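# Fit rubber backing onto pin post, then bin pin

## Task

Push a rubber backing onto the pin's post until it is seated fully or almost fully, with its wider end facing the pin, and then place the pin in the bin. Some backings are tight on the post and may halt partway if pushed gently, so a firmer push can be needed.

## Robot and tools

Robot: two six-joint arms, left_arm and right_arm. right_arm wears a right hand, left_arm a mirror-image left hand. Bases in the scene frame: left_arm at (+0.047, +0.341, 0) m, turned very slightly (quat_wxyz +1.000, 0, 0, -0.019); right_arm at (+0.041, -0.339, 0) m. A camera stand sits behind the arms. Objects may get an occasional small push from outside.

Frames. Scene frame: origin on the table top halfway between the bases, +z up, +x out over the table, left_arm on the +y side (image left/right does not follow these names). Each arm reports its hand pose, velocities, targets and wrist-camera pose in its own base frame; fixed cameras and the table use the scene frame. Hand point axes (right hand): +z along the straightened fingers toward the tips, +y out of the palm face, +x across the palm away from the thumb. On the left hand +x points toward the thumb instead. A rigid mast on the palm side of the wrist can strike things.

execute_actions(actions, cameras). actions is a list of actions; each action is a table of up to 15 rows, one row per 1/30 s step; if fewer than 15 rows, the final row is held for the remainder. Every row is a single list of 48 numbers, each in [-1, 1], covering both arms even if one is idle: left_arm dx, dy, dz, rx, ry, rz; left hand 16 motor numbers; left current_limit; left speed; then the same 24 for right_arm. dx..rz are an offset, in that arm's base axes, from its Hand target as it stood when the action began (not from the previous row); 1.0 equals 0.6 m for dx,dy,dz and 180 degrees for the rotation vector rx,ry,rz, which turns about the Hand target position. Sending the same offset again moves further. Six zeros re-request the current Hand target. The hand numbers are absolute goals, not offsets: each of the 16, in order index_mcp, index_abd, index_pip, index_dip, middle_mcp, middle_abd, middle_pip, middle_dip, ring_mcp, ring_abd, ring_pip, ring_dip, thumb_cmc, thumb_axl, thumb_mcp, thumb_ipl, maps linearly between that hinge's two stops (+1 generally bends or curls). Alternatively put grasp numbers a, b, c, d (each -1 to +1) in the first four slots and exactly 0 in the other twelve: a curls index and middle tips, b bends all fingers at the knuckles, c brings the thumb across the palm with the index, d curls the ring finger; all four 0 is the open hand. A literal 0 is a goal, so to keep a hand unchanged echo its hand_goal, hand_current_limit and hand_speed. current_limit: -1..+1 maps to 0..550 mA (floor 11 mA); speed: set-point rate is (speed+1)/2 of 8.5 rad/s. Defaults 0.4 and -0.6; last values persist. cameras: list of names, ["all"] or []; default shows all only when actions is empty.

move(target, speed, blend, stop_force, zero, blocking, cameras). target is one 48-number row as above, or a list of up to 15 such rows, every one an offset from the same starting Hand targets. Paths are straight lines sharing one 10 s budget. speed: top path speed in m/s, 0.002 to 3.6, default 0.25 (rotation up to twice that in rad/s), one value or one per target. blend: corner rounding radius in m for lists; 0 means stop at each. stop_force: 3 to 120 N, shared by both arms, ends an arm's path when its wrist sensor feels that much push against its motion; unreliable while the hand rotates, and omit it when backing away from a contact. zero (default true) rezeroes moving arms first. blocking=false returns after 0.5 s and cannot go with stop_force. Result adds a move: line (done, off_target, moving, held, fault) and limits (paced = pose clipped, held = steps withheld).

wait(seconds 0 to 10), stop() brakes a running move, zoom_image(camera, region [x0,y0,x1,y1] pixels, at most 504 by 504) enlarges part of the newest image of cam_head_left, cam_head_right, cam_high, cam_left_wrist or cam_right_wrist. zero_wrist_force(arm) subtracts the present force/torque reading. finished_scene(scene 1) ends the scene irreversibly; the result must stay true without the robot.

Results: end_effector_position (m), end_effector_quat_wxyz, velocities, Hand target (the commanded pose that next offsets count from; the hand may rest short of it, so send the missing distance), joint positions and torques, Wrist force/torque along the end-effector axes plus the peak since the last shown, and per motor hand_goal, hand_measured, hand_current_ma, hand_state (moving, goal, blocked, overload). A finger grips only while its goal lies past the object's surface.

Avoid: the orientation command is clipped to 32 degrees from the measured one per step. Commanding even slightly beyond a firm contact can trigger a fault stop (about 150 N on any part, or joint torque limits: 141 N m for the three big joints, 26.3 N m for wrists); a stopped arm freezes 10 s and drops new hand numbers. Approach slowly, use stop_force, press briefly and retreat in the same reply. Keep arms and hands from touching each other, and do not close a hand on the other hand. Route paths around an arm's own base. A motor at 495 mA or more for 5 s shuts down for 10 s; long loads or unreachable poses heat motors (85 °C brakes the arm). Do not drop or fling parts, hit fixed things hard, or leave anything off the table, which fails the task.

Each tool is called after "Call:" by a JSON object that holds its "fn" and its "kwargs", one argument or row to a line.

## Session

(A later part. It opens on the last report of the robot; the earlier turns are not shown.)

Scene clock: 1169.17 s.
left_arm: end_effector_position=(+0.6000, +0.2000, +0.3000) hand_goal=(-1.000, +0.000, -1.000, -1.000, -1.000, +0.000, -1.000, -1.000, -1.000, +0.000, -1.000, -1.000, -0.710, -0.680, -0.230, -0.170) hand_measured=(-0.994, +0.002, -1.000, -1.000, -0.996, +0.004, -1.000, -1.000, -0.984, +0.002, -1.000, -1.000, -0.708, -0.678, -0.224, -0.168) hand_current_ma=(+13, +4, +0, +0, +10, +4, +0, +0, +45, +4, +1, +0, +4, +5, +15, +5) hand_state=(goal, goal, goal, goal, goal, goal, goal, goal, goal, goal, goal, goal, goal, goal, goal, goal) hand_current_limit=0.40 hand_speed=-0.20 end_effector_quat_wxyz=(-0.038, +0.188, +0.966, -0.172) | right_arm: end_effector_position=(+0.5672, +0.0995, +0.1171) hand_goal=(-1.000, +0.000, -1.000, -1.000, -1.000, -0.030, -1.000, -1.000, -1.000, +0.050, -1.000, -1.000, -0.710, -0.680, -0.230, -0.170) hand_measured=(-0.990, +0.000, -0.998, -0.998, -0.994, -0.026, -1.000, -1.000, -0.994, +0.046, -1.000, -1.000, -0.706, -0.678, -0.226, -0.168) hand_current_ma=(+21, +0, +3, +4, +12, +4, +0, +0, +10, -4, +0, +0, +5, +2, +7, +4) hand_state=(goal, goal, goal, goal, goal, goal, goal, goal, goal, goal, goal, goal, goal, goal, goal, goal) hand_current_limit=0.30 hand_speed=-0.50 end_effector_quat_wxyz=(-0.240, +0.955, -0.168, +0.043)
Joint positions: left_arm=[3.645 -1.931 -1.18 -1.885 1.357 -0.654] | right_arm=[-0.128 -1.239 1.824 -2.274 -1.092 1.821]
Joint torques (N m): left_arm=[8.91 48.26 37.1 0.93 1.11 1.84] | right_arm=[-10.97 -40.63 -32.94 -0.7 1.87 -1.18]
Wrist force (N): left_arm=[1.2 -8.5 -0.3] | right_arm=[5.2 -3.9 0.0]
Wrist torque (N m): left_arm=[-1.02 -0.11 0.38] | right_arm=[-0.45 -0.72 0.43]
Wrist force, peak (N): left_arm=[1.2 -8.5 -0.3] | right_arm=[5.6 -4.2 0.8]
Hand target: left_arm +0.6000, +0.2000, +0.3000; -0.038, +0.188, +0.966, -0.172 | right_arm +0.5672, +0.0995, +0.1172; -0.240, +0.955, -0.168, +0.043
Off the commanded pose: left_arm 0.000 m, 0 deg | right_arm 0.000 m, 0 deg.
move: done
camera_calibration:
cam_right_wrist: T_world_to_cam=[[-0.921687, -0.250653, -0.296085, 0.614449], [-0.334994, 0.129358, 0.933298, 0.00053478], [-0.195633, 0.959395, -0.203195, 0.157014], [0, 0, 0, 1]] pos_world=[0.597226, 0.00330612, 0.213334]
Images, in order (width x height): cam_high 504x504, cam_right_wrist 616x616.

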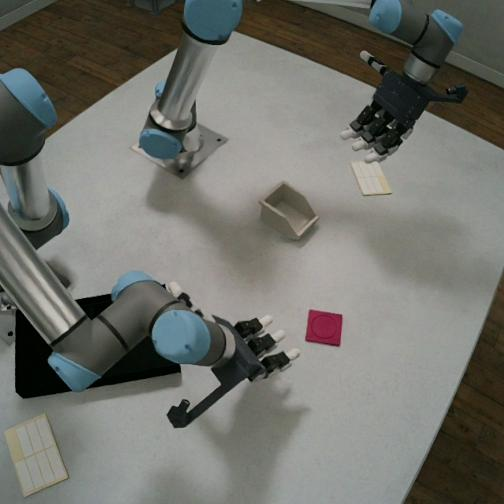

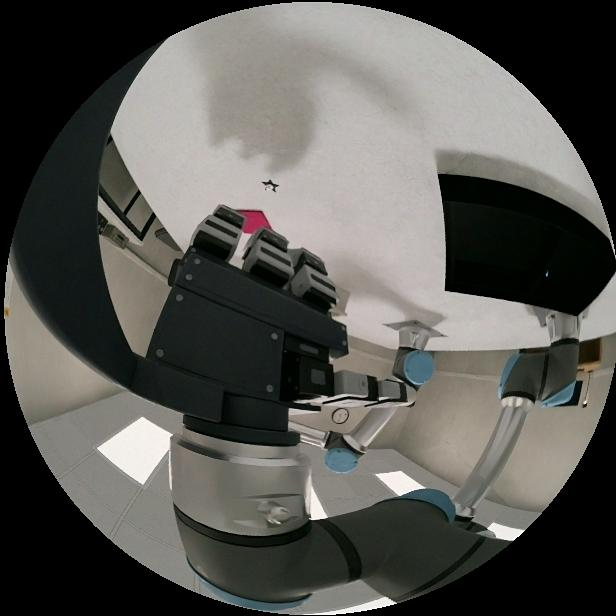

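Call:
{"fn": "zoom_image", "kwargs": {
  "camera": "cam_right_wrist",
  "region": [256, 172, 284, 200]
}}

Call:
{"fn": "move", "kwargs": {
  "target": [0,0,0,0,0,0,-1,0,-1,-1,-1,0,-1,-1,-1,0,-1,-1,-0.71,-0.68,-0.23,-0.17,0.4,-0.2,-0.05,-0.12,0.15,0,0,0,-1,0.0,-1,-1,-1,-0.03,-1,-1,-1,0.05,-1,-1,-0.71,-0.68,-0.23,-0.17,0.3,-0.5],
  "speed": 0.25,
  "cameras": ["cam_high"]
}}

Call:
{"fn": "zoom_image", "kwargs": {
  "camera": "cam_high",
  "region": [274, 354, 294, 374]
}}

Scaled by 18.000 from the camera's 616x616 image, which has a finer 880x880 frame.

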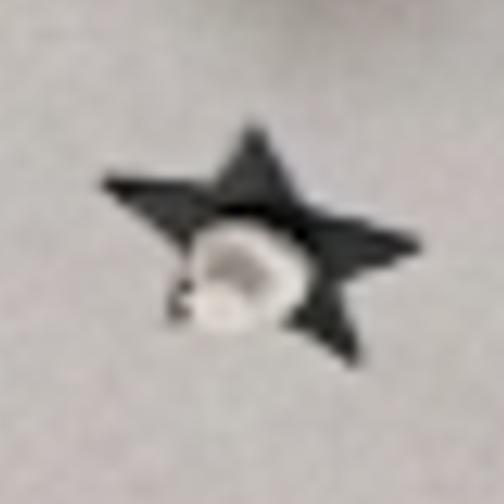

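Scene clock: 1170.80 s.
left_arm: end_effector_position=(+0.6000, +0.2000, +0.3000) hand_goal=(-1.000, +0.000, -1.000, -1.000, -1.000, +0.000, -1.000, -1.000, -1.000, +0.000, -1.000, -1.000, -0.710, -0.680, -0.230, -0.170) hand_measured=(-0.994, +0.002, -1.000, -1.000, -0.996, +0.004, -1.000, -1.000, -0.984, +0.002, -1.000, -1.000, -0.708, -0.678, -0.224, -0.168) hand_current_ma=(+13, +4, +0, +0, +10, +4, +0, +0, +45, +4, +1, +0, +4, +5, +15, +5) hand_state=(goal, goal, goal, goal, goal, goal, goal, goal, goal, goal, goal, goal, goal, goal, goal, goal) hand_current_limit=0.40 hand_speed=-0.20 end_effector_quat_wxyz=(-0.038, +0.188, +0.966, -0.172) | right_arm: end_effector_position=(+0.5372, +0.0275, +0.2072) hand_goal=(-1.000, +0.000, -1.000, -1.000, -1.000, -0.030, -1.000, -1.000, -1.000, +0.050, -1.000, -1.000, -0.710, -0.680, -0.230, -0.170) hand_measured=(-0.990, +0.000, -0.998, -0.998, -0.994, -0.026, -1.000, -1.000, -0.994, +0.046, -1.000, -1.000, -0.706, -0.678, -0.226, -0.168) hand_current_ma=(+21, +0, +3, +4, +13, +4, +0, +0, +11, -4, +0, +0, +5, +2, +7, +4) hand_state=(goal, goal, goal, goal, goal, goal, goal, goal, goal, goal, goal, goal, goal, goal, goal, goal) hand_current_limit=0.30 hand_speed=-0.50 end_effector_quat_wxyz=(-0.240, +0.955, -0.168, +0.043)
Joint positions: left_arm=[3.645 -1.931 -1.18 -1.885 1.357 -0.654] | right_arm=[-0.268 -1.421 1.779 -1.974 -1.08 1.663]
Joint torques (N m): left_arm=[9.11 48.41 37.14 0.93 1.04 1.78] | right_arm=[-11.92 -36.7 -36.27 -0.43 2.01 -1.18]
Wrist force (N): left_arm=[1.2 -8.3 -0.3] | right_arm=[5.6 -3.4 0.3]
Wrist torque (N m): left_arm=[-1.00 -0.09 0.37] | right_arm=[-0.41 -0.80 0.49]
Wrist force, peak (N): left_arm=[1.1 -8.5 -0.5] | right_arm=[5.6 -4.1 1.4]
Hand target: left_arm +0.6000, +0.2000, +0.3000; -0.038, +0.188, +0.966, -0.172 | right_arm +0.5372, +0.0275, +0.2072; -0.240, +0.955, -0.168, +0.043
Off the commanded pose: left_arm 0.000 m, 0 deg | right_arm 0.000 m, 0 deg.
move: done
Images, in order (width x height): cam_high 504x504.

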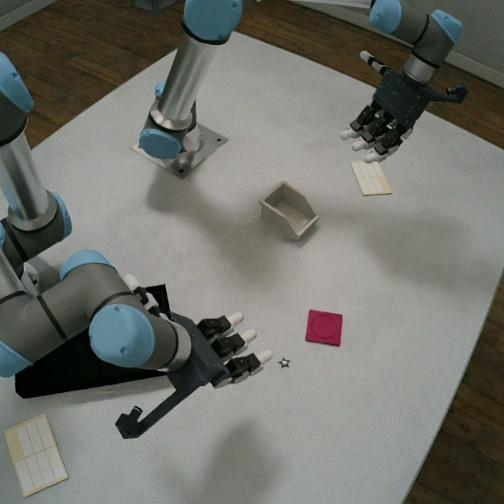

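Scaled by 25.200 from the camera's 504x504 image, which has a finer 720x720 frame.

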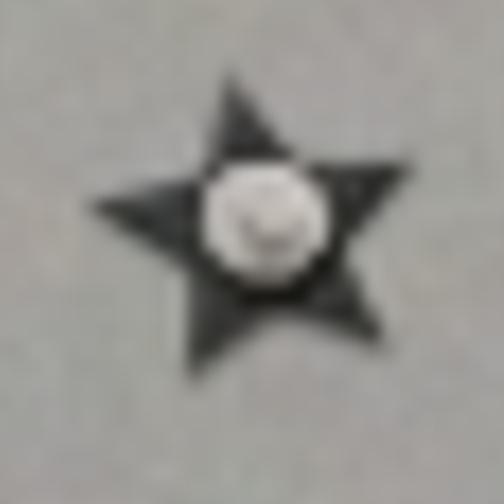

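Call:
{"fn": "move", "kwargs": {
  "target": [0,0,0,0,0,0,-1,0,-1,-1,-1,0,-1,-1,-1,0,-1,-1,-0.71,-0.68,-0.23,-0.17,0.4,-0.2,0.0692,0.1727,-0.2787,0,0,0,-1,0.0,-1,-1,-1,-0.03,-1,-1,-1,0.05,-1,-1,-0.71,-0.68,-0.23,-0.17,0.3,-0.5],
  "speed": 0.2,
  "cameras": ["cam_right_wrist"]
}}

Call:
{"fn": "zoom_image", "kwargs": {
  "camera": "cam_right_wrist",
  "region": [242, 200, 266, 224]
}}

Call:
{"fn": "zoom_image", "kwargs": {
  "camera": "cam_right_wrist",
  "region": [248, 204, 262, 218]
}}

Scene clock: 1173.30 s.
left_arm: end_effector_position=(+0.6000, +0.2000, +0.3000) hand_goal=(-1.000, +0.000, -1.000, -1.000, -1.000, +0.000, -1.000, -1.000, -1.000, +0.000, -1.000, -1.000, -0.710, -0.680, -0.230, -0.170) hand_measured=(-0.994, +0.002, -1.000, -1.000, -0.996, +0.004, -1.000, -1.000, -0.984, +0.002, -1.000, -1.000, -0.708, -0.678, -0.224, -0.168) hand_current_ma=(+13, +4, +0, +0, +10, +4, +0, +0, +45, +4, +1, +0, +4, +5, +15, +5) hand_state=(goal, goal, goal, goal, goal, goal, goal, goal, goal, goal, goal, goal, goal, goal, goal, goal) hand_current_limit=0.40 hand_speed=-0.20 end_effector_quat_wxyz=(-0.038, +0.188, +0.966, -0.172) | right_arm: end_effector_position=(+0.5787, +0.1311, +0.0400) hand_goal=(-1.000, +0.000, -1.000, -1.000, -1.000, -0.030, -1.000, -1.000, -1.000, +0.050, -1.000, -1.000, -0.710, -0.680, -0.230, -0.170) hand_measured=(-0.990, +0.000, -0.998, -0.998, -0.992, -0.026, -1.000, -1.000, -0.994, +0.046, -1.000, -1.000, -0.706, -0.678, -0.226, -0.168) hand_current_ma=(+21, +0, +3, +4, +13, +4, +0, +0, +11, -4, +0, +0, +5, +2, +7, +4) hand_state=(goal, goal, goal, goal, goal, goal, goal, goal, goal, goal, goal, goal, goal, goal, goal, goal) hand_current_limit=0.30 hand_speed=-0.50 end_effector_quat_wxyz=(-0.240, +0.955, -0.168, +0.043)
Joint positions: left_arm=[3.645 -1.931 -1.18 -1.885 1.357 -0.654] | right_arm=[-0.071 -1.087 1.849 -2.48 -1.099 1.884]
Joint torques (N m): left_arm=[9.46 48.1 36.36 0.99 1.05 1.69] | right_arm=[13.75 -30.76 -31.35 -4.47 -0.54 1.99]
Wrist force (N): left_arm=[1.3 -8.3 -0.5] | right_arm=[5.5 -3.6 0.2]
Wrist torque (N m): left_arm=[-0.97 -0.11 0.38] | right_arm=[-0.42 -0.77 0.35]
Wrist force, peak (N): left_arm=[1.2 -8.5 -0.4] | right_arm=[5.8 -3.7 1.1]
Hand target: left_arm +0.6000, +0.2000, +0.3000; -0.038, +0.188, +0.966, -0.172 | right_arm +0.5787, +0.1311, +0.0400; -0.240, +0.955, -0.168, +0.043
Off the commanded pose: left_arm 0.000 m, 0 deg | right_arm 0.000 m, 0 deg.
move: done
camera_calibration:
cam_right_wrist: T_world_to_cam=[[-0.921653, -0.250641, -0.2962, 0.61014], [-0.335084, 0.12924, 0.933282, 0.0722377], [-0.195638, 0.959414, -0.2031, 0.113385], [0, 0, 0, 1]] pos_world=[0.608726, 0.0348064, 0.136334]
Images, in order (width x height): cam_right_wrist 616x616.

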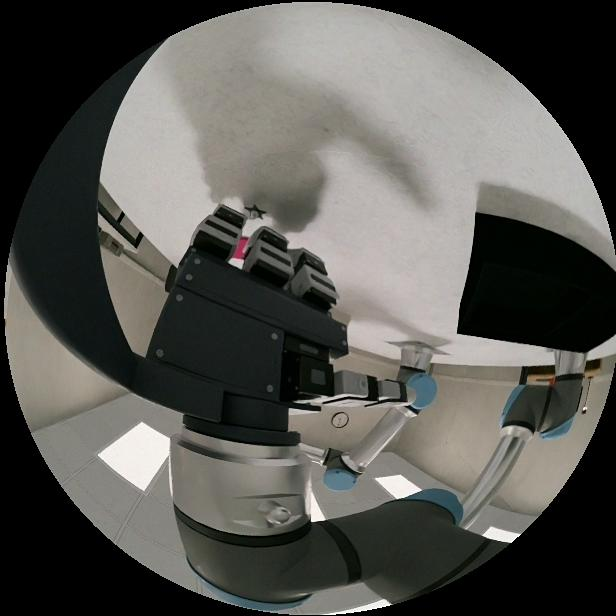

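Scaled by 21.000 from the camera's 616x616 image, which has a finer 880x880 frame.

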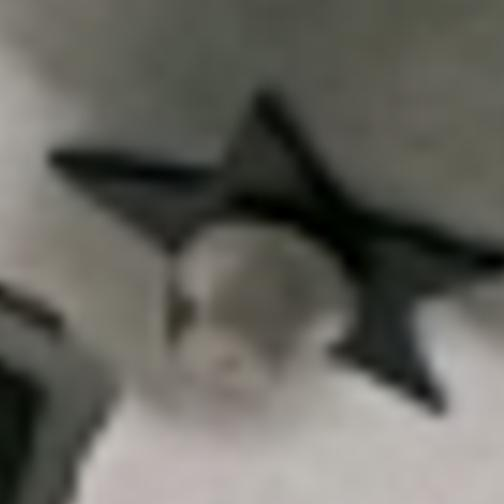

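Scaled by 36.000 from the camera's 616x616 image, which has a finer 880x880 frame.

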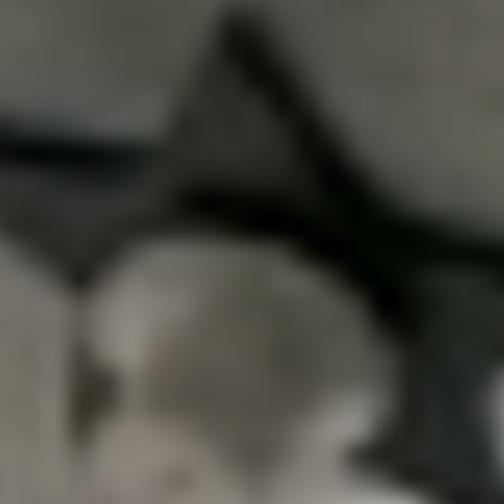

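Call:
{"fn": "move", "kwargs": {
  "target": [
    [0,0,0,0,0,0,-1,0,-1,-1,-1,0,-1,-1,-1,0,-1,-1,-0.71,-0.68,-0.23,-0.17,0.4,-0.2,0,0,0.1,0,0,0,-1,0.0,-1,-1,-1,-0.03,-1,-1,-1,0.05,-1,-1,-0.71,-0.68,-0.23,-0.17,0.3,-0.5],
    [0,0,0,0,0,0,-1,0,-1,-1,-1,0,-1,-1,-1,0,-1,-1,-0.71,-0.68,-0.23,-0.17,0.4,-0.2,0.0222,-0.0512,0.1,-0.09397,0.0342,0,-1,0.0,-1,-1,-1,0.001,-1,-1,-1,0.05,-1,-1,-0.71,-0.68,-0.23,-0.17,0.3,-0.5],
    [0,0,0,0,0,0,-1,0,-1,-1,-1,0,-1,-1,-1,0,-1,-1,-0.71,-0.68,-0.23,-0.17,0.4,-0.2,0.0222,-0.0512,0.0583,-0.09397,0.0342,0,-1,0.0,-1,-1,-1,0.001,-1,-1,-1,0.05,-1,-1,-0.71,-0.68,-0.23,-0.17,0.3,-0.5]
  ],
  "speed": [0.15,0.15,0.06],
  "blend": [0.01,0,0],
  "cameras": ["cam_right_wrist","cam_high"]
}}

Call:
{"fn": "zoom_image", "kwargs": {
  "camera": "cam_high",
  "region": [268, 346, 298, 376]
}}

Call:
{"fn": "zoom_image", "kwargs": {
  "camera": "cam_right_wrist",
  "region": [220, 170, 300, 250]
}}

Scene clock: 1178.83 s.
left_arm: end_effector_position=(+0.6000, +0.2000, +0.3000) hand_goal=(-1.000, +0.000, -1.000, -1.000, -1.000, +0.000, -1.000, -1.000, -1.000, +0.000, -1.000, -1.000, -0.710, -0.680, -0.230, -0.170) hand_measured=(-0.994, +0.002, -1.000, -1.000, -0.996, +0.004, -1.000, -1.000, -0.984, +0.002, -1.000, -1.000, -0.708, -0.678, -0.224, -0.168) hand_current_ma=(+13, +4, +0, +0, +10, +4, +0, +0, +45, +4, +1, +0, +4, +5, +15, +5) hand_state=(goal, goal, goal, goal, goal, goal, goal, goal, goal, goal, goal, goal, goal, goal, goal, goal) hand_current_limit=0.40 hand_speed=-0.20 end_effector_quat_wxyz=(-0.038, +0.188, +0.966, -0.172) | right_arm: end_effector_position=(+0.5920, +0.1004, +0.0751) hand_goal=(-1.000, +0.000, -1.000, -1.000, -1.000, +0.000, -1.000, -1.000, -1.000, +0.050, -1.000, -1.000, -0.710, -0.680, -0.230, -0.170) hand_measured=(-0.990, +0.000, -0.998, -0.998, -0.992, -0.004, -1.000, -1.000, -0.994, +0.048, -1.000, -1.000, -0.706, -0.678, -0.226, -0.168) hand_current_ma=(+21, +0, +3, +4, +14, -4, +0, +0, +12, -4, +0, +0, +5, +2, +7, +4) hand_state=(goal, goal, goal, goal, goal, goal, goal, goal, goal, goal, goal, goal, goal, goal, goal, goal) hand_current_limit=0.30 hand_speed=-0.50 end_effector_quat_wxyz=(-0.088, +0.981, -0.173, +0.016)
Joint positions: left_arm=[3.645 -1.931 -1.18 -1.885 1.357 -0.654] | right_arm=[0 -1.064 1.672 -2.242 -1.404 1.924]
Joint torques (N m): left_arm=[8.44 47.76 36.61 1.07 1 1.8] | right_arm=[9.46 -33.14 -6.03 -4.37 -0.55 0.44]
Wrist force (N): left_arm=[1.1 -8.2 -0.5] | right_arm=[5.3 -3.5 -0.2]
Wrist torque (N m): left_arm=[-0.96 -0.10 0.37] | right_arm=[-0.45 -0.74 0.30]
Wrist force, peak (N): left_arm=[1.0 -8.5 -0.6] | right_arm=[5.5 -4.3 -0.4]
Hand target: left_arm +0.6000, +0.2000, +0.3000; -0.038, +0.188, +0.966, -0.172 | right_arm +0.5920, +0.1004, +0.0750; -0.088, +0.981, -0.173, +0.016
Off the commanded pose: left_arm 0.000 m, 0 deg | right_arm 0.000 m, 0 deg.
move: done
camera_calibration:
cam_right_wrist: T_world_to_cam=[[-0.943732, -0.311333, -0.111543, 0.630491], [-0.236602, 0.399962, 0.885466, -0.0338742], [-0.231062, 0.862034, -0.451119, 0.201931], [0, 0, 0, 1]] pos_world=[0.633658, 0.0357696, 0.191416]
Images, in order (width x height): cam_high 504x504, cam_right_wrist 616x616.

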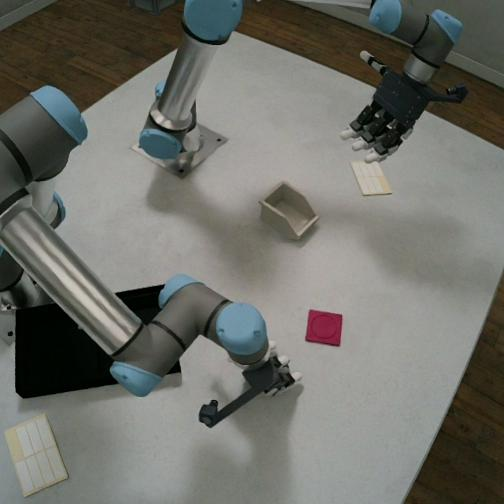

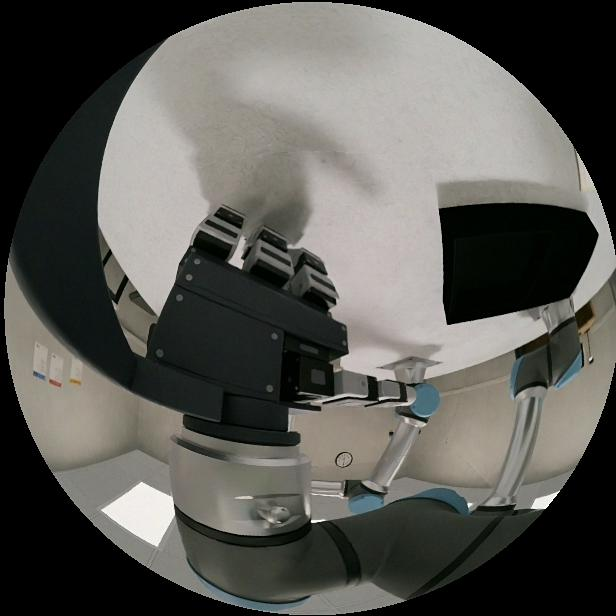

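Scaled by 16.800 from the camera's 504x504 image, which has a finer 720x720 frame.

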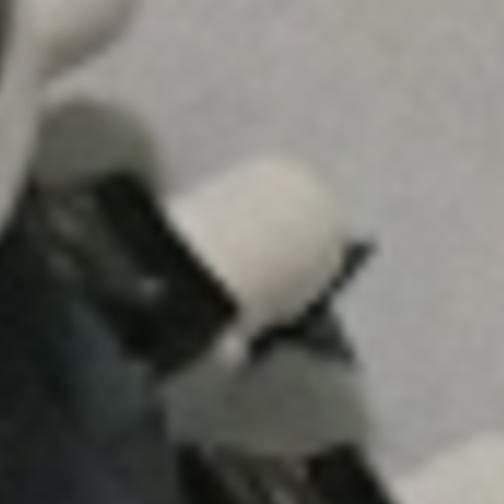

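Scaled by 6.300 from the camera's 616x616 image, which has a finer 880x880 frame.

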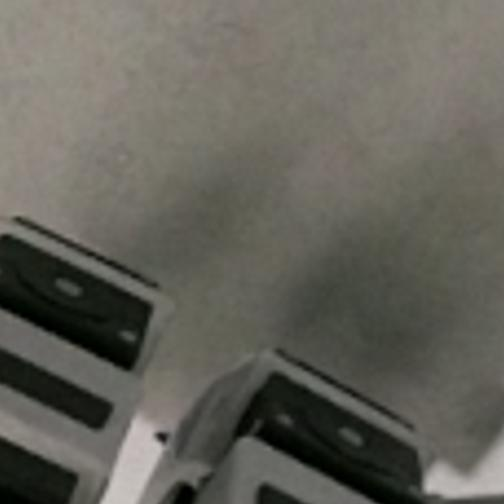

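Call:
{"fn": "move", "kwargs": {
  "target": [0,0,0,0,0,0,-1,0,-1,-1,-1,0,-1,-1,-1,0,-1,-1,-0.71,-0.68,-0.23,-0.17,0.4,-0.2,0.0012,0.0033,-0.0117,0,0,0,-1,0.0,-1,-1,-1,0.001,-1,-1,-1,0.05,-1,-1,-0.71,-0.68,-0.23,-0.17,0.5,-0.5],
  "speed": 0.04,
  "cameras": ["cam_high"]
}}

Call:
{"fn": "zoom_image", "kwargs": {
  "camera": "cam_high",
  "region": [268, 346, 298, 376]
}}

Scene clock: 1180.33 s.
left_arm: end_effector_position=(+0.6000, +0.2000, +0.3000) hand_goal=(-1.000, +0.000, -1.000, -1.000, -1.000, +0.000, -1.000, -1.000, -1.000, +0.000, -1.000, -1.000, -0.710, -0.680, -0.230, -0.170) hand_measured=(-0.994, +0.002, -1.000, -1.000, -0.996, +0.004, -1.000, -1.000, -0.984, +0.002, -1.000, -1.000, -0.708, -0.678, -0.224, -0.168) hand_current_ma=(+13, +4, +0, +0, +10, +4, +0, +0, +45, +4, +1, +0, +4, +5, +15, +5) hand_state=(goal, goal, goal, goal, goal, goal, goal, goal, goal, goal, goal, goal, goal, goal, goal, goal) hand_current_limit=0.40 hand_speed=-0.20 end_effector_quat_wxyz=(-0.038, +0.188, +0.966, -0.172) | right_arm: end_effector_position=(+0.5927, +0.1024, +0.0680) hand_goal=(-1.000, +0.000, -1.000, -1.000, -1.000, +0.000, -1.000, -1.000, -1.000, +0.050, -1.000, -1.000, -0.710, -0.680, -0.230, -0.170) hand_measured=(-0.990, +0.000, -0.998, -0.998, -0.992, -0.004, -1.000, -1.000, -0.994, +0.048, -1.000, -1.000, -0.706, -0.678, -0.226, -0.168) hand_current_ma=(+21, +0, +3, +4, +14, -4, +0, +0, +12, -4, +0, +0, +5, +2, +7, +4) hand_state=(goal, goal, goal, goal, goal, goal, goal, goal, goal, goal, goal, goal, goal, goal, goal, goal) hand_current_limit=0.50 hand_speed=-0.50 end_effector_quat_wxyz=(-0.088, +0.981, -0.173, +0.016)
Joint positions: left_arm=[3.645 -1.931 -1.18 -1.885 1.357 -0.654] | right_arm=[0.003 -1.052 1.675 -2.257 -1.404 1.927]
Joint torques (N m): left_arm=[9.21 47.44 36.64 1.02 1 1.71] | right_arm=[12.84 -32.46 -5.48 -4.36 -1.22 1.71]
Wrist force (N): left_arm=[0.9 -8.3 -0.4] | right_arm=[5.2 -3.8 0.0]
Wrist torque (N m): left_arm=[-0.98 -0.07 0.34] | right_arm=[-0.50 -0.72 0.28]
Wrist force, peak (N): left_arm=[1.1 -8.5 -0.5] | right_arm=[5.7 -3.8 -0.1]
Hand target: left_arm +0.6000, +0.2000, +0.3000; -0.038, +0.188, +0.966, -0.172 | right_arm +0.5927, +0.1024, +0.0679; -0.088, +0.981, -0.173, +0.016
Off the commanded pose: left_arm 0.000 m, 0 deg | right_arm 0.000 m, 0 deg.
move: done
Images, in order (width x height): cam_high 504x504.

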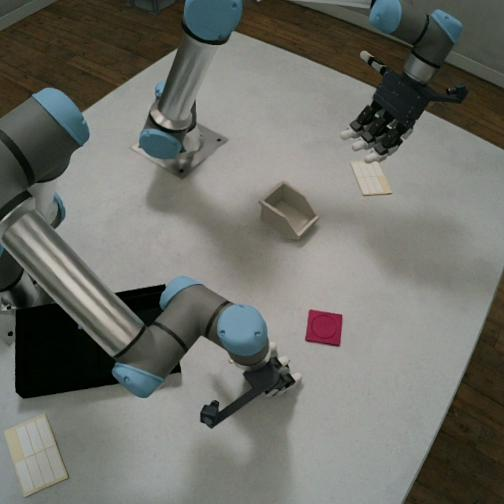

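Scaled by 16.800 from the camera's 504x504 image, which has a finer 720x720 frame.

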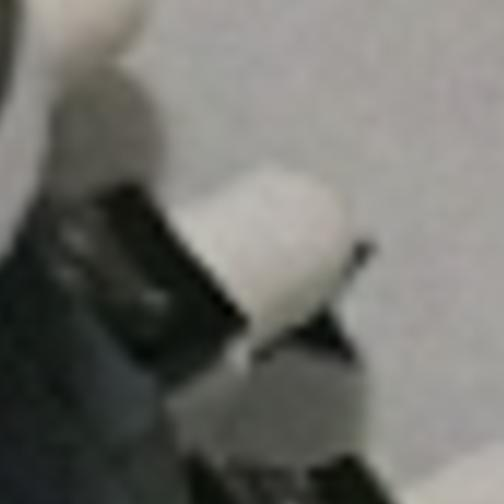

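Call:
{"fn": "move", "kwargs": {
  "target": [0,0,0,0,0,0,-1,0,-1,-1,-1,0,-1,-1,-1,0,-1,-1,-0.71,-0.68,-0.23,-0.17,0.4,-0.2,0,0,-0.018,0,0,0,-1,0.0,-1,-1,-1,0.001,-1,-1,-1,0.05,-1,-1,-0.71,-0.68,-0.23,-0.17,0.5,-0.5],
  "speed": 0.008,
  "stop_force": 25
}}

Scene clock: 1182.63 s.
left_arm: end_effector_position=(+0.6000, +0.2000, +0.3000) hand_goal=(-1.000, +0.000, -1.000, -1.000, -1.000, +0.000, -1.000, -1.000, -1.000, +0.000, -1.000, -1.000, -0.710, -0.680, -0.230, -0.170) hand_measured=(-0.994, +0.002, -1.000, -1.000, -0.996, +0.004, -1.000, -1.000, -0.984, +0.002, -1.000, -1.000, -0.708, -0.678, -0.224, -0.168) hand_current_ma=(+13, +4, +0, +0, +10, +4, +0, +0, +45, +4, +1, +0, +4, +5, +15, +5) hand_state=(goal, goal, goal, goal, goal, goal, goal, goal, goal, goal, goal, goal, goal, goal, goal, goal) hand_current_limit=0.40 hand_speed=-0.20 end_effector_quat_wxyz=(-0.038, +0.188, +0.966, -0.172) | right_arm: end_effector_position=(+0.5928, +0.1024, +0.0638) hand_goal=(-1.000, +0.000, -1.000, -1.000, -1.000, +0.000, -1.000, -1.000, -1.000, +0.050, -1.000, -1.000, -0.710, -0.680, -0.230, -0.170) hand_measured=(-0.990, +0.000, -0.998, -0.998, -1.004, -0.006, -1.002, -1.002, -0.994, +0.048, -1.000, -1.000, -0.706, -0.678, -0.226, -0.168) hand_current_ma=(+21, +0, +3, +4, -5, -8, -4, -2, +12, -4, +0, +0, +5, +2, +7, +4) hand_state=(goal, goal, goal, goal, goal, goal, goal, goal, goal, goal, goal, goal, goal, goal, goal, goal) hand_current_limit=0.50 hand_speed=-0.50 end_effector_quat_wxyz=(-0.088, +0.981, -0.173, +0.016)
Joint positions: left_arm=[3.645 -1.931 -1.18 -1.885 1.357 -0.654] | right_arm=[0.003 -1.046 1.678 -2.267 -1.404 1.928]
Joint torques (N m): left_arm=[8.16 47.84 36.26 1.07 1.05 1.77] | right_arm=[13.65 -33.77 -22.71 1.97 -1.06 1.44]
Wrist force (N): left_arm=[0.9 -8.1 -0.6] | right_arm=[4.9 -2.3 -25.8]
Wrist torque (N m): left_arm=[-0.94 -0.07 0.35] | right_arm=[3.40 -0.17 0.28]
Wrist force, peak (N): left_arm=[0.9 -8.6 -0.6] | right_arm=[5.2 -0.4 -29.4]
Hand target: left_arm +0.6000, +0.2000, +0.3000; -0.038, +0.188, +0.966, -0.172 | right_arm +0.5928, +0.1024, +0.0638; -0.088, +0.981, -0.173, +0.016 (not the last commanded pose)
Off the commanded pose: left_arm 0.000 m, 0 deg | right_arm 0.007 m, 0 deg.
move: contact (right_arm)

Call:
{"fn": "move", "kwargs": {
  "target": [0,0,0,0,0,0,-1,0,-1,-1,-1,0,-1,-1,-1,0,-1,-1,-0.71,-0.68,-0.23,-0.17,0.4,-0.2,0,0,-0.018,0,0,0,-1,0.0,-1,-1,-1,0.001,-1,-1,-1,0.05,-1,-1,-0.71,-0.68,-0.23,-0.17,0.5,-0.5],
  "speed": 0.006,
  "stop_force": 35
}}

Scene clock: 1184.70 s.
left_arm: end_effector_position=(+0.6000, +0.2000, +0.3000) hand_goal=(-1.000, +0.000, -1.000, -1.000, -1.000, +0.000, -1.000, -1.000, -1.000, +0.000, -1.000, -1.000, -0.710, -0.680, -0.230, -0.170) hand_measured=(-0.994, +0.002, -1.000, -1.000, -0.996, +0.004, -1.000, -1.000, -0.984, +0.002, -1.000, -1.000, -0.708, -0.678, -0.224, -0.168) hand_current_ma=(+13, +4, +0, +0, +10, +4, +0, +0, +45, +4, +1, +0, +4, +5, +15, +5) hand_state=(goal, goal, goal, goal, goal, goal, goal, goal, goal, goal, goal, goal, goal, goal, goal, goal) hand_current_limit=0.40 hand_speed=-0.20 end_effector_quat_wxyz=(-0.038, +0.188, +0.966, -0.172) | right_arm: end_effector_position=(+0.5929, +0.1024, +0.0610) hand_goal=(-1.000, +0.000, -1.000, -1.000, -1.000, +0.000, -1.000, -1.000, -1.000, +0.050, -1.000, -1.000, -0.710, -0.680, -0.230, -0.170) hand_measured=(-0.990, +0.000, -0.998, -0.998, -1.006, -0.012, -1.006, -1.004, -0.994, +0.048, -1.000, -1.000, -0.706, -0.678, -0.226, -0.168) hand_current_ma=(+21, +0, +3, +4, -13, -19, -10, -5, +12, -4, +0, +0, +5, +2, +7, +4) hand_state=(goal, goal, goal, goal, goal, goal, goal, goal, goal, goal, goal, goal, goal, goal, goal, goal) hand_current_limit=0.50 hand_speed=-0.50 end_effector_quat_wxyz=(-0.088, +0.981, -0.173, +0.016)
Joint positions: left_arm=[3.645 -1.931 -1.18 -1.885 1.357 -0.654] | right_arm=[0.003 -1.042 1.681 -2.273 -1.404 1.928]
Joint torques (N m): left_arm=[8.52 47.7 36.37 0.99 1.08 1.83] | right_arm=[13.5 -10.94 -7.51 5.83 -1.16 1.54]
Wrist force (N): left_arm=[0.9 -8.1 -0.3] | right_arm=[5.3 5.2 -63.2]
Wrist torque (N m): left_arm=[-0.96 -0.07 0.35] | right_arm=[9.09 0.65 0.47]
Wrist force, peak (N): left_arm=[1.2 -8.5 -0.7] | right_arm=[5.3 6.4 -66.9]
Hand target: left_arm +0.6000, +0.2000, +0.3000; -0.038, +0.188, +0.966, -0.172 | right_arm +0.5929, +0.1024, +0.0610; -0.088, +0.981, -0.173, +0.016 (not the last commanded pose)
Off the commanded pose: left_arm 0.000 m, 0 deg | right_arm 0.008 m, 0 deg.
move: contact (right_arm)

Call:
{"fn": "move", "kwargs": {
  "target": [
    [0,0,0,0,0,0,-1,0,-1,-1,-1,0,-1,-1,-1,0,-1,-1,-0.71,-0.68,-0.23,-0.17,0.4,-0.2,0,0,0.05,0,0,0,-1,0.0,-1,-1,-1,0.001,-1,-1,-1,0.05,-1,-1,-0.71,-0.68,-0.23,-0.17,0.5,-0.5],
    [0,0,0,0,0,0,-1,0,-1,-1,-1,0,-1,-1,-1,0,-1,-1,-0.71,-0.68,-0.23,-0.17,0.4,-0.2,-0.0237,0.0478,0.06,0.09397,-0.0342,0,-1,0.0,-1,-1,-1,-0.03,-1,-1,-1,0.05,-1,-1,-0.71,-0.68,-0.23,-0.17,0.3,-0.5],
    [0,0,0,0,0,0,-1,0,-1,-1,-1,0,-1,-1,-1,0,-1,-1,-0.71,-0.68,-0.23,-0.17,0.4,-0.2,-0.0237,0.0478,-0.035,0.09397,-0.0342,0,-1,0.0,-1,-1,-1,-0.03,-1,-1,-1,0.05,-1,-1,-0.71,-0.68,-0.23,-0.17,0.3,-0.5]
  ],
  "speed": [0.03,0.12,0.12],
  "blend": [0.005,0.005,0],
  "cameras": ["cam_right_wrist","cam_high"]
}}

Call:
{"fn": "zoom_image", "kwargs": {
  "camera": "cam_right_wrist",
  "region": [242, 200, 266, 224]
}}

Scene clock: 1189.43 s.
left_arm: end_effector_position=(+0.6000, +0.2000, +0.3000) hand_goal=(-1.000, +0.000, -1.000, -1.000, -1.000, +0.000, -1.000, -1.000, -1.000, +0.000, -1.000, -1.000, -0.710, -0.680, -0.230, -0.170) hand_measured=(-0.994, +0.002, -1.000, -1.000, -0.996, +0.004, -1.000, -1.000, -0.984, +0.002, -1.000, -1.000, -0.708, -0.678, -0.224, -0.168) hand_current_ma=(+13, +4, +0, +0, +10, +4, +0, +0, +45, +4, +1, +0, +4, +5, +15, +5) hand_state=(goal, goal, goal, goal, goal, goal, goal, goal, goal, goal, goal, goal, goal, goal, goal, goal) hand_current_limit=0.40 hand_speed=-0.20 end_effector_quat_wxyz=(-0.038, +0.188, +0.966, -0.172) | right_arm: end_effector_position=(+0.5787, +0.1310, +0.0400) hand_goal=(-1.000, +0.000, -1.000, -1.000, -1.000, -0.030, -1.000, -1.000, -1.000, +0.050, -1.000, -1.000, -0.710, -0.680, -0.230, -0.170) hand_measured=(-0.990, +0.000, -0.998, -0.998, -0.992, -0.026, -1.000, -1.000, -0.994, +0.048, -1.000, -1.000, -0.706, -0.678, -0.226, -0.168) hand_current_ma=(+21, +0, +3, +4, +13, +4, +0, +0, +12, -3, +0, +0, +5, +2, +7, +4) hand_state=(goal, goal, goal, goal, goal, goal, goal, goal, goal, goal, goal, goal, goal, goal, goal, goal) hand_current_limit=0.30 hand_speed=-0.50 end_effector_quat_wxyz=(-0.240, +0.955, -0.168, +0.043)
Joint positions: left_arm=[3.645 -1.931 -1.18 -1.885 1.357 -0.654] | right_arm=[-0.071 -1.087 1.849 -2.482 -1.099 1.884]
Joint torques (N m): left_arm=[8.78 47.57 36.96 1.11 0.97 1.76] | right_arm=[12.15 -30.76 -2.86 -4.11 0.09 1.86]
Wrist force (N): left_arm=[1.2 -8.4 -0.5] | right_arm=[5.9 -4.1 0.0]
Wrist torque (N m): left_arm=[-1.00 -0.11 0.38] | right_arm=[-0.47 -0.82 0.42]
Wrist force, peak (N): left_arm=[1.0 -8.7 -0.3] | right_arm=[5.5 4.9 -63.8]
Hand target: left_arm +0.6000, +0.2000, +0.3000; -0.038, +0.188, +0.966, -0.172 | right_arm +0.5787, +0.1311, +0.0400; -0.240, +0.955, -0.168, +0.043
Off the commanded pose: left_arm 0.000 m, 0 deg | right_arm 0.000 m, 0 deg.
move: done; blend cut to 0 m at target 2
camera_calibration:
cam_right_wrist: T_world_to_cam=[[-0.921538, -0.250368, -0.296789, 0.610117], [-0.335636, 0.129311, 0.933074, 0.0726137], [-0.195234, 0.959476, -0.203197, 0.113246], [0, 0, 0, 1]] pos_world=[0.608728, 0.0347066, 0.136334]
Images, in order (width x height): cam_high 504x504, cam_right_wrist 616x616.

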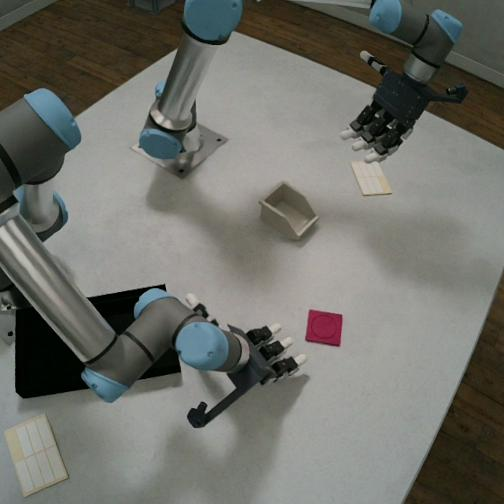

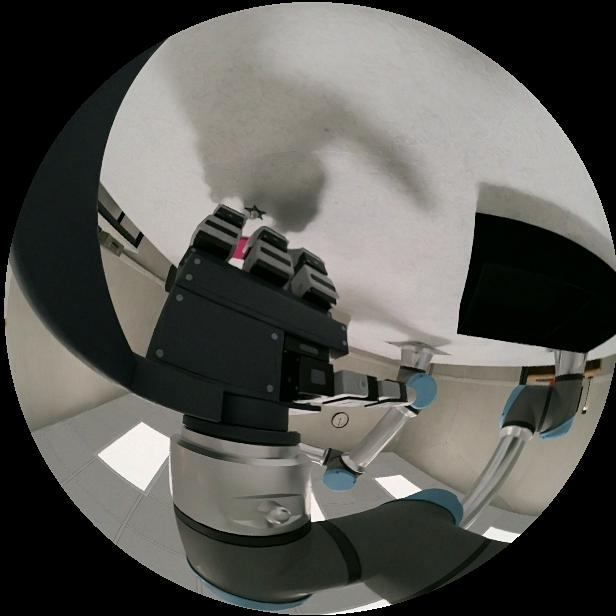

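Scaled by 21.000 from the camera's 616x616 image, which has a finer 880x880 frame.

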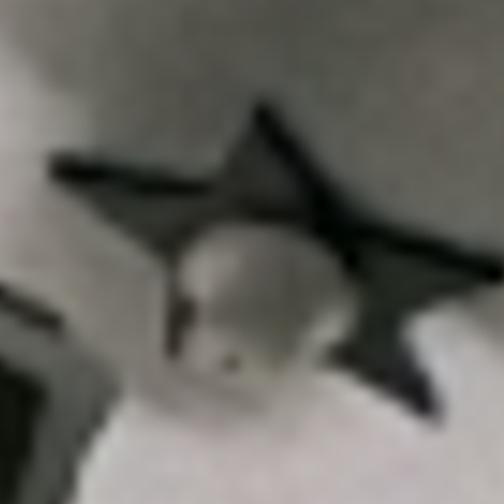

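Call:
{"fn": "zoom_image", "kwargs": {
  "camera": "cam_right_wrist",
  "region": [248, 208, 260, 220]
}}

Call:
{"fn": "move", "kwargs": {
  "target": [0,0,0,0,0,0,-1,0,-1,-1,-1,0,-1,-1,-1,0,-1,-1,-0.71,-0.68,-0.23,-0.17,0.4,-0.2,-0.069,-0.15,0.3,0,0,0,-1,0.0,-1,-1,-1,-0.03,-1,-1,-1,0.05,-1,-1,-0.71,-0.68,-0.23,-0.17,0.3,-0.5],
  "speed": 0.25,
  "cameras": ["cam_high","cam_head_left","cam_head_right"]
}}

Call:
{"fn": "zoom_image", "kwargs": {
  "camera": "cam_high",
  "region": [274, 354, 294, 374]
}}

Scaled by 42.000 from the camera's 616x616 image, which has a finer 880x880 frame.

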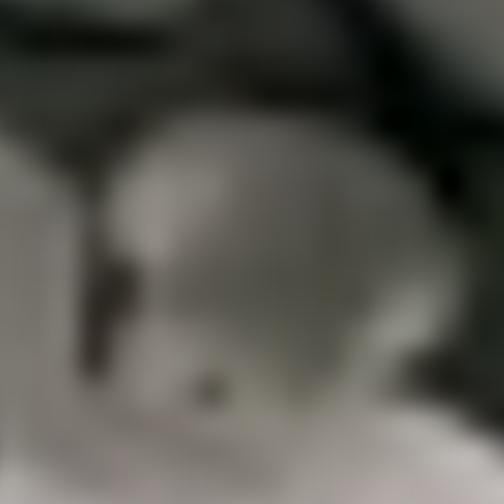

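Scene clock: 1192.17 s.
left_arm: end_effector_position=(+0.6000, +0.2000, +0.3000) hand_goal=(-1.000, +0.000, -1.000, -1.000, -1.000, +0.000, -1.000, -1.000, -1.000, +0.000, -1.000, -1.000, -0.710, -0.680, -0.230, -0.170) hand_measured=(-0.994, +0.002, -1.000, -1.000, -0.996, +0.004, -1.000, -1.000, -0.984, +0.002, -1.000, -1.000, -0.708, -0.678, -0.224, -0.168) hand_current_ma=(+13, +4, +0, +0, +10, +4, +0, +0, +45, +4, +1, +0, +4, +5, +15, +5) hand_state=(goal, goal, goal, goal, goal, goal, goal, goal, goal, goal, goal, goal, goal, goal, goal, goal) hand_current_limit=0.40 hand_speed=-0.20 end_effector_quat_wxyz=(-0.038, +0.188, +0.966, -0.172) | right_arm: end_effector_position=(+0.5373, +0.0411, +0.2199) hand_goal=(-1.000, +0.000, -1.000, -1.000, -1.000, -0.030, -1.000, -1.000, -1.000, +0.050, -1.000, -1.000, -0.710, -0.680, -0.230, -0.170) hand_measured=(-0.990, +0.000, -0.998, -0.998, -0.992, -0.026, -1.000, -1.000, -0.994, +0.048, -1.000, -1.000, -0.706, -0.678, -0.226, -0.168) hand_current_ma=(+21, +0, +3, +4, +14, +4, +0, +0, +12, -3, +0, +0, +5, +2, +7, +4) hand_state=(goal, goal, goal, goal, goal, goal, goal, goal, goal, goal, goal, goal, goal, goal, goal, goal) hand_current_limit=0.30 hand_speed=-0.50 end_effector_quat_wxyz=(-0.240, +0.955, -0.168, +0.043)
Joint positions: left_arm=[3.645 -1.931 -1.18 -1.885 1.357 -0.654] | right_arm=[-0.243 -1.431 1.76 -1.959 -1.081 1.691]
Joint torques (N m): left_arm=[8.86 47.62 36.43 1.13 0.99 1.87] | right_arm=[-11.79 -36.48 -35.62 -0.55 1.89 -1.19]
Wrist force (N): left_arm=[1.1 -8.3 -0.3] | right_arm=[5.9 -4.0 0.3]
Wrist torque (N m): left_arm=[-0.99 -0.09 0.37] | right_arm=[-0.50 -0.83 0.50]
Wrist force, peak (N): left_arm=[1.2 -8.5 -0.4] | right_arm=[5.9 -4.7 -1.3]
Hand target: left_arm +0.6000, +0.2000, +0.3000; -0.038, +0.188, +0.966, -0.172 | right_arm +0.5373, +0.0411, +0.2200; -0.240, +0.955, -0.168, +0.043
Off the commanded pose: left_arm 0.000 m, 0 deg | right_arm 0.000 m, 0 deg.
move: done
Images, in order (width x height): cam_head_left 504x504, cam_head_right 504x504, cam_high 504x504.

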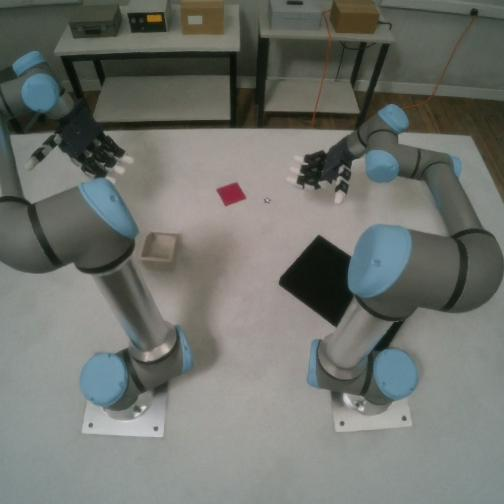

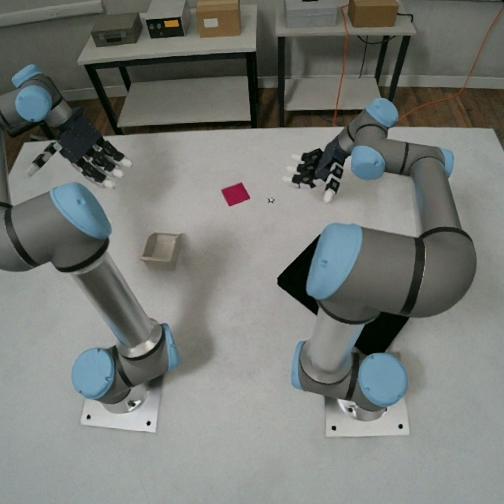

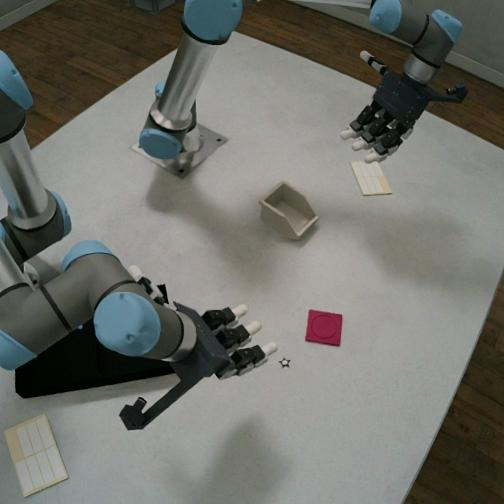

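Scaled by 25.200 from the camera's 504x504 image, which has a finer 720x720 frame.

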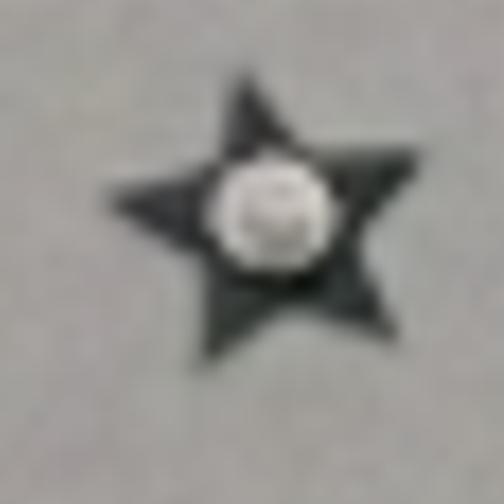

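Call:
{"fn": "move", "kwargs": {
  "target": [0,0,0,0,0,0,-1,0,-1,-1,-1,0,-1,-1,-1,0,-1,-1,-0.71,-0.68,-0.23,-0.17,0.4,-0.2,-0.0622,0.1315,0.1167,-0.034,0,0.222,0.42,0.0,0.5,0.5,0.4,-0.02,0.5,0.5,0.4,0.05,0.5,0.5,-0.71,-0.68,-0.23,-0.17,0.4,-0.2],
  "speed": 0.3
}}

Call:
{"fn": "move", "kwargs": {
  "target": [
    [0,0,0,0,0,0,-1,0,-1,-1,-1,0,-1,-1,-1,0,-1,-1,-0.71,-0.68,-0.23,-0.17,0.4,-0.2,0,0,-0.25,0,0,0,0.42,0.0,0.5,0.5,0.4,-0.02,0.5,0.5,0.4,0.05,0.5,0.5,-0.71,-0.68,-0.23,-0.17,0.4,-0.2],
    [0,0,0,0,0,0,-1,0,-1,-1,-1,0,-1,-1,-1,0,-1,-1,-0.71,-0.68,-0.23,-0.17,0.4,-0.2,0.1888,0.2147,-0.325,0,0,0,0.42,0.0,0.5,0.5,0.4,-0.02,0.5,0.5,0.4,0.05,0.5,0.5,-0.71,-0.68,-0.23,-0.17,0.4,-0.2],
    [0,0,0,0,0,0,-1,0,-1,-1,-1,0,-1,-1,-1,0,-1,-1,-0.71,-0.68,-0.23,-0.17,0.4,-0.2,0.1888,0.2147,-0.4,0,0,0,0.42,0.0,0.5,0.5,0.4,-0.02,0.5,0.5,0.4,0.05,0.5,0.5,-0.71,-0.68,-0.23,-0.17,0.4,-0.2]
  ],
  "speed": [0.3,0.3,0.1],
  "blend": [0.02,0.01,0],
  "cameras": ["cam_right_wrist"]
}}

Call:
{"fn": "zoom_image", "kwargs": {
  "camera": "cam_right_wrist",
  "region": [314, 90, 362, 138]
}}

Scene clock: 1194.87 s.
left_arm: end_effector_position=(+0.6000, +0.2000, +0.3000) hand_goal=(-1.000, +0.000, -1.000, -1.000, -1.000, +0.000, -1.000, -1.000, -1.000, +0.000, -1.000, -1.000, -0.710, -0.680, -0.230, -0.170) hand_measured=(-0.994, +0.002, -1.000, -1.000, -0.996, +0.004, -1.000, -1.000, -0.984, +0.002, -1.000, -1.000, -0.708, -0.678, -0.224, -0.168) hand_current_ma=(+13, +4, +0, +0, +10, +4, +0, +0, +45, +4, +1, +0, +4, +5, +15, +5) hand_state=(goal, goal, goal, goal, goal, goal, goal, goal, goal, goal, goal, goal, goal, goal, goal, goal) hand_current_limit=0.40 hand_speed=-0.20 end_effector_quat_wxyz=(-0.038, +0.188, +0.966, -0.172) | right_arm: end_effector_position=(+0.5000, +0.1199, +0.2900) hand_goal=(+0.420, +0.000, +0.500, +0.500, +0.400, -0.020, +0.500, +0.500, +0.400, +0.050, +0.500, +0.500, -0.710, -0.680, -0.230, -0.170) hand_measured=(+0.404, +0.000, +0.494, +0.498, +0.384, -0.022, +0.494, +0.498, +0.386, +0.048, +0.496, +0.498, -0.706, -0.678, -0.226, -0.168) hand_current_ma=(-38, +0, -10, -3, -40, -3, -8, -3, -34, -3, -8, -3, +5, +2, +7, +4) hand_state=(goal, goal, goal, goal, goal, goal, goal, goal, goal, goal, goal, goal, goal, goal, goal, goal) hand_current_limit=0.40 hand_speed=-0.20 end_effector_quat_wxyz=(-0.190, +0.966, +0.170, -0.032)
Joint positions: left_arm=[3.645 -1.931 -1.18 -1.885 1.357 -0.654] | right_arm=[-0.026 -1.497 1.592 -1.519 -1.21 1.169]
Joint torques (N m): left_arm=[9.24 47.62 36.67 1.26 1.09 1.7] | right_arm=[12.38 -19.86 -38.02 -0.13 -1.02 -1.33]
Wrist force (N): left_arm=[1.1 -8.3 -0.3] | right_arm=[5.8 -3.8 0.0]
Wrist torque (N m): left_arm=[-0.98 -0.10 0.37] | right_arm=[-0.20 -0.81 0.48]
Wrist force, peak (N): left_arm=[1.5 -8.4 -0.6] | right_arm=[6.1 -5.3 -0.3]
Hand target: left_arm +0.6000, +0.2000, +0.3000; -0.038, +0.188, +0.966, -0.172 | right_arm +0.5000, +0.1200, +0.2900; -0.190, +0.966, +0.170, -0.032
Off the commanded pose: left_arm 0.000 m, 0 deg | right_arm 0.000 m, 0 deg.
move: done

Scene clock: 1197.00 s.
left_arm: end_effector_position=(+0.6000, +0.2000, +0.3000) hand_goal=(-1.000, +0.000, -1.000, -1.000, -1.000, +0.000, -1.000, -1.000, -1.000, +0.000, -1.000, -1.000, -0.710, -0.680, -0.230, -0.170) hand_measured=(-0.994, +0.002, -1.000, -1.000, -0.996, +0.004, -1.000, -1.000, -0.984, +0.002, -1.000, -1.000, -0.708, -0.678, -0.224, -0.168) hand_current_ma=(+13, +4, +0, +0, +10, +4, +0, +0, +45, +4, +1, +0, +4, +5, +15, +5) hand_state=(goal, goal, goal, goal, goal, goal, goal, goal, goal, goal, goal, goal, goal, goal, goal, goal) hand_current_limit=0.40 hand_speed=-0.20 end_effector_quat_wxyz=(-0.038, +0.188, +0.966, -0.172) | right_arm: end_effector_position=(+0.6132, +0.2488, +0.0501) hand_goal=(+0.420, +0.000, +0.500, +0.500, +0.400, -0.020, +0.500, +0.500, +0.400, +0.050, +0.500, +0.500, -0.710, -0.680, -0.230, -0.170) hand_measured=(+0.404, +0.000, +0.494, +0.498, +0.384, -0.022, +0.496, +0.498, +0.386, +0.048, +0.496, +0.498, -0.706, -0.678, -0.226, -0.168) hand_current_ma=(-38, +0, -9, -3, -40, -3, -8, -3, -34, -3, -7, -3, +5, +2, +7, +4) hand_state=(goal, goal, goal, goal, goal, goal, goal, goal, goal, goal, goal, goal, goal, goal, goal, goal) hand_current_limit=0.40 hand_speed=-0.20 end_effector_quat_wxyz=(-0.190, +0.966, +0.171, -0.032)
Joint positions: left_arm=[3.645 -1.931 -1.18 -1.885 1.357 -0.654] | right_arm=[0.176 -0.969 1.537 -2.071 -1.188 1.384]
Joint torques (N m): left_arm=[8.54 47.47 36.23 1.23 1.03 1.75] | right_arm=[13.57 -36.91 -5.79 -4.29 -1.09 1.74]
Wrist force (N): left_arm=[1.0 -8.3 -0.4] | right_arm=[6.1 -4.2 0.1]
Wrist torque (N m): left_arm=[-0.98 -0.08 0.36] | right_arm=[-0.23 -0.84 0.39]
Wrist force, peak (N): left_arm=[1.2 -8.7 -0.5] | right_arm=[7.0 -5.1 0.3]
Hand target: left_arm +0.6000, +0.2000, +0.3000; -0.038, +0.188, +0.966, -0.172 | right_arm +0.6132, +0.2488, +0.0500; -0.190, +0.966, +0.170, -0.032
Off the commanded pose: left_arm 0.000 m, 0 deg | right_arm 0.000 m, 0 deg.
move: done
camera_calibration:
cam_right_wrist: T_world_to_cam=[[-0.535329, -0.810528, -0.23763, 0.57394], [-0.373604, -0.0250959, 0.927249, 0.121572], [-0.757524, 0.585163, -0.289382, 0.451221], [0, 0, 0, 1]] pos_world=[0.694478, 0.204207, 0.154233]
Images, in order (width x height): cam_right_wrist 616x616.

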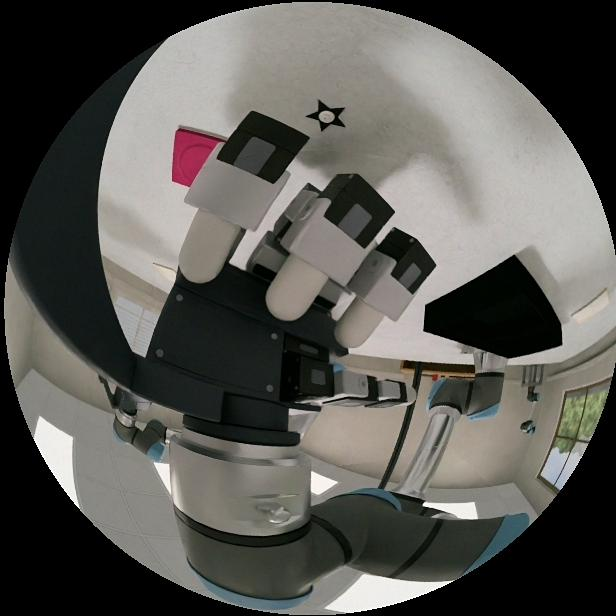

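Scaled by 10.500 from the camera's 616x616 image, which has a finer 880x880 frame.

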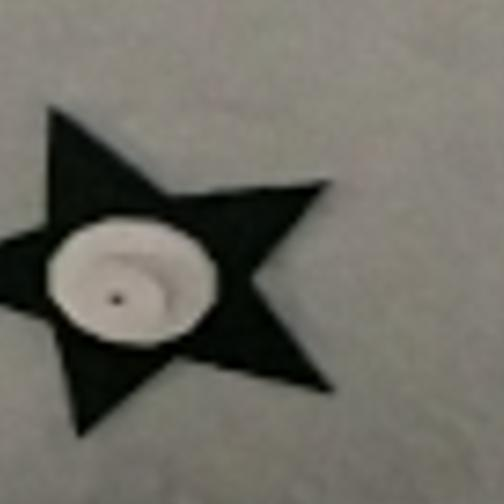

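Call:
{"fn": "move", "kwargs": {
  "target": [
    [0,0,0,0,0,0,-1,0,-1,-1,-1,0,-1,-1,-1,0,-1,-1,-0.71,-0.68,-0.23,-0.17,0.4,-0.2,0,0,0.0832,0,0,0,0.42,0.0,0.5,0.5,0.4,-0.02,0.5,0.5,0.4,0.05,0.5,0.5,-0.71,-0.68,-0.23,-0.17,0.4,-0.2],
    [0,0,0,0,0,0,-1,0,-1,-1,-1,0,-1,-1,-1,0,-1,-1,-0.71,-0.68,-0.23,-0.17,0.4,-0.2,-0.1887,-0.2147,0.2,0,0,0,0.42,0.0,0.5,0.5,0.4,-0.02,0.5,0.5,0.4,0.05,0.5,0.5,-0.71,-0.68,-0.23,-0.17,0.4,-0.2],
    [0,0,0,0,0,0,-1,0,-1,-1,-1,0,-1,-1,-1,0,-1,-1,-0.71,-0.68,-0.23,-0.17,0.4,-0.2,-0.15,-0.2147,0.4,-0.0453,0,-0.2217,-1,0.0,-1,-1,-1,0.057,-1,-1,-1,-0.048,-1,-1,-0.71,-0.68,-0.23,-0.17,0.4,-0.4]
  ],
  "speed": [0.15,0.3,0.3],
  "blend": [0.01,0.02,0]
}}

Scene clock: 1203.20 s.
left_arm: end_effector_position=(+0.6000, +0.2000, +0.3000) hand_goal=(-1.000, +0.000, -1.000, -1.000, -1.000, +0.000, -1.000, -1.000, -1.000, +0.000, -1.000, -1.000, -0.710, -0.680, -0.230, -0.170) hand_measured=(-0.994, +0.002, -1.000, -1.000, -0.996, +0.004, -1.000, -1.000, -0.984, +0.002, -1.000, -1.000, -0.708, -0.678, -0.224, -0.168) hand_current_ma=(+13, +4, +0, +0, +10, +4, +0, +0, +45, +4, +1, +0, +4, +5, +15, +5) hand_state=(goal, goal, goal, goal, goal, goal, goal, goal, goal, goal, goal, goal, goal, goal, goal, goal) hand_current_limit=0.40 hand_speed=-0.20 end_effector_quat_wxyz=(-0.038, +0.188, +0.966, -0.172) | right_arm: end_effector_position=(+0.5233, +0.1200, +0.2900) hand_goal=(-1.000, +0.000, -1.000, -1.000, -1.000, +0.056, -1.000, -1.000, -1.000, -0.048, -1.000, -1.000, -0.710, -0.680, -0.230, -0.170) hand_measured=(-0.986, +0.000, -0.992, -0.996, -0.986, +0.052, -0.994, -0.998, -0.986, -0.044, -0.994, -0.996, -0.706, -0.678, -0.226, -0.168) hand_current_ma=(+34, +0, +13, +5, +35, -4, +11, +4, +30, +4, +11, +5, +5, +2, +7, +4) hand_state=(goal, goal, goal, goal, goal, goal, goal, goal, goal, goal, goal, goal, goal, goal, goal, goal) hand_current_limit=0.40 hand_speed=-0.40 end_effector_quat_wxyz=(-0.122, +0.977, -0.172, +0.022)
Joint positions: left_arm=[3.645 -1.931 -1.18 -1.885 1.357 -0.654] | right_arm=[0.006 -1.414 1.561 -1.808 -1.339 1.936]
Joint torques (N m): left_arm=[9 46.52 36.16 1.13 0.85 1.67] | right_arm=[11.45 -22.97 -35.3 -0.6 -1 1.59]
Wrist force (N): left_arm=[1.0 -8.2 -0.5] | right_arm=[5.8 -4.0 -0.1]
Wrist torque (N m): left_arm=[-0.97 -0.08 0.36] | right_arm=[-0.49 -0.79 0.35]
Wrist force, peak (N): left_arm=[1.3 -8.5 -0.7] | right_arm=[7.0 -5.1 -0.3]
Hand target: left_arm +0.6000, +0.2000, +0.3000; -0.038, +0.188, +0.966, -0.172 | right_arm +0.5232, +0.1200, +0.2900; -0.122, +0.977, -0.172, +0.022
Off the commanded pose: left_arm 0.000 m, 0 deg | right_arm 0.000 m, 0 deg.
move: done


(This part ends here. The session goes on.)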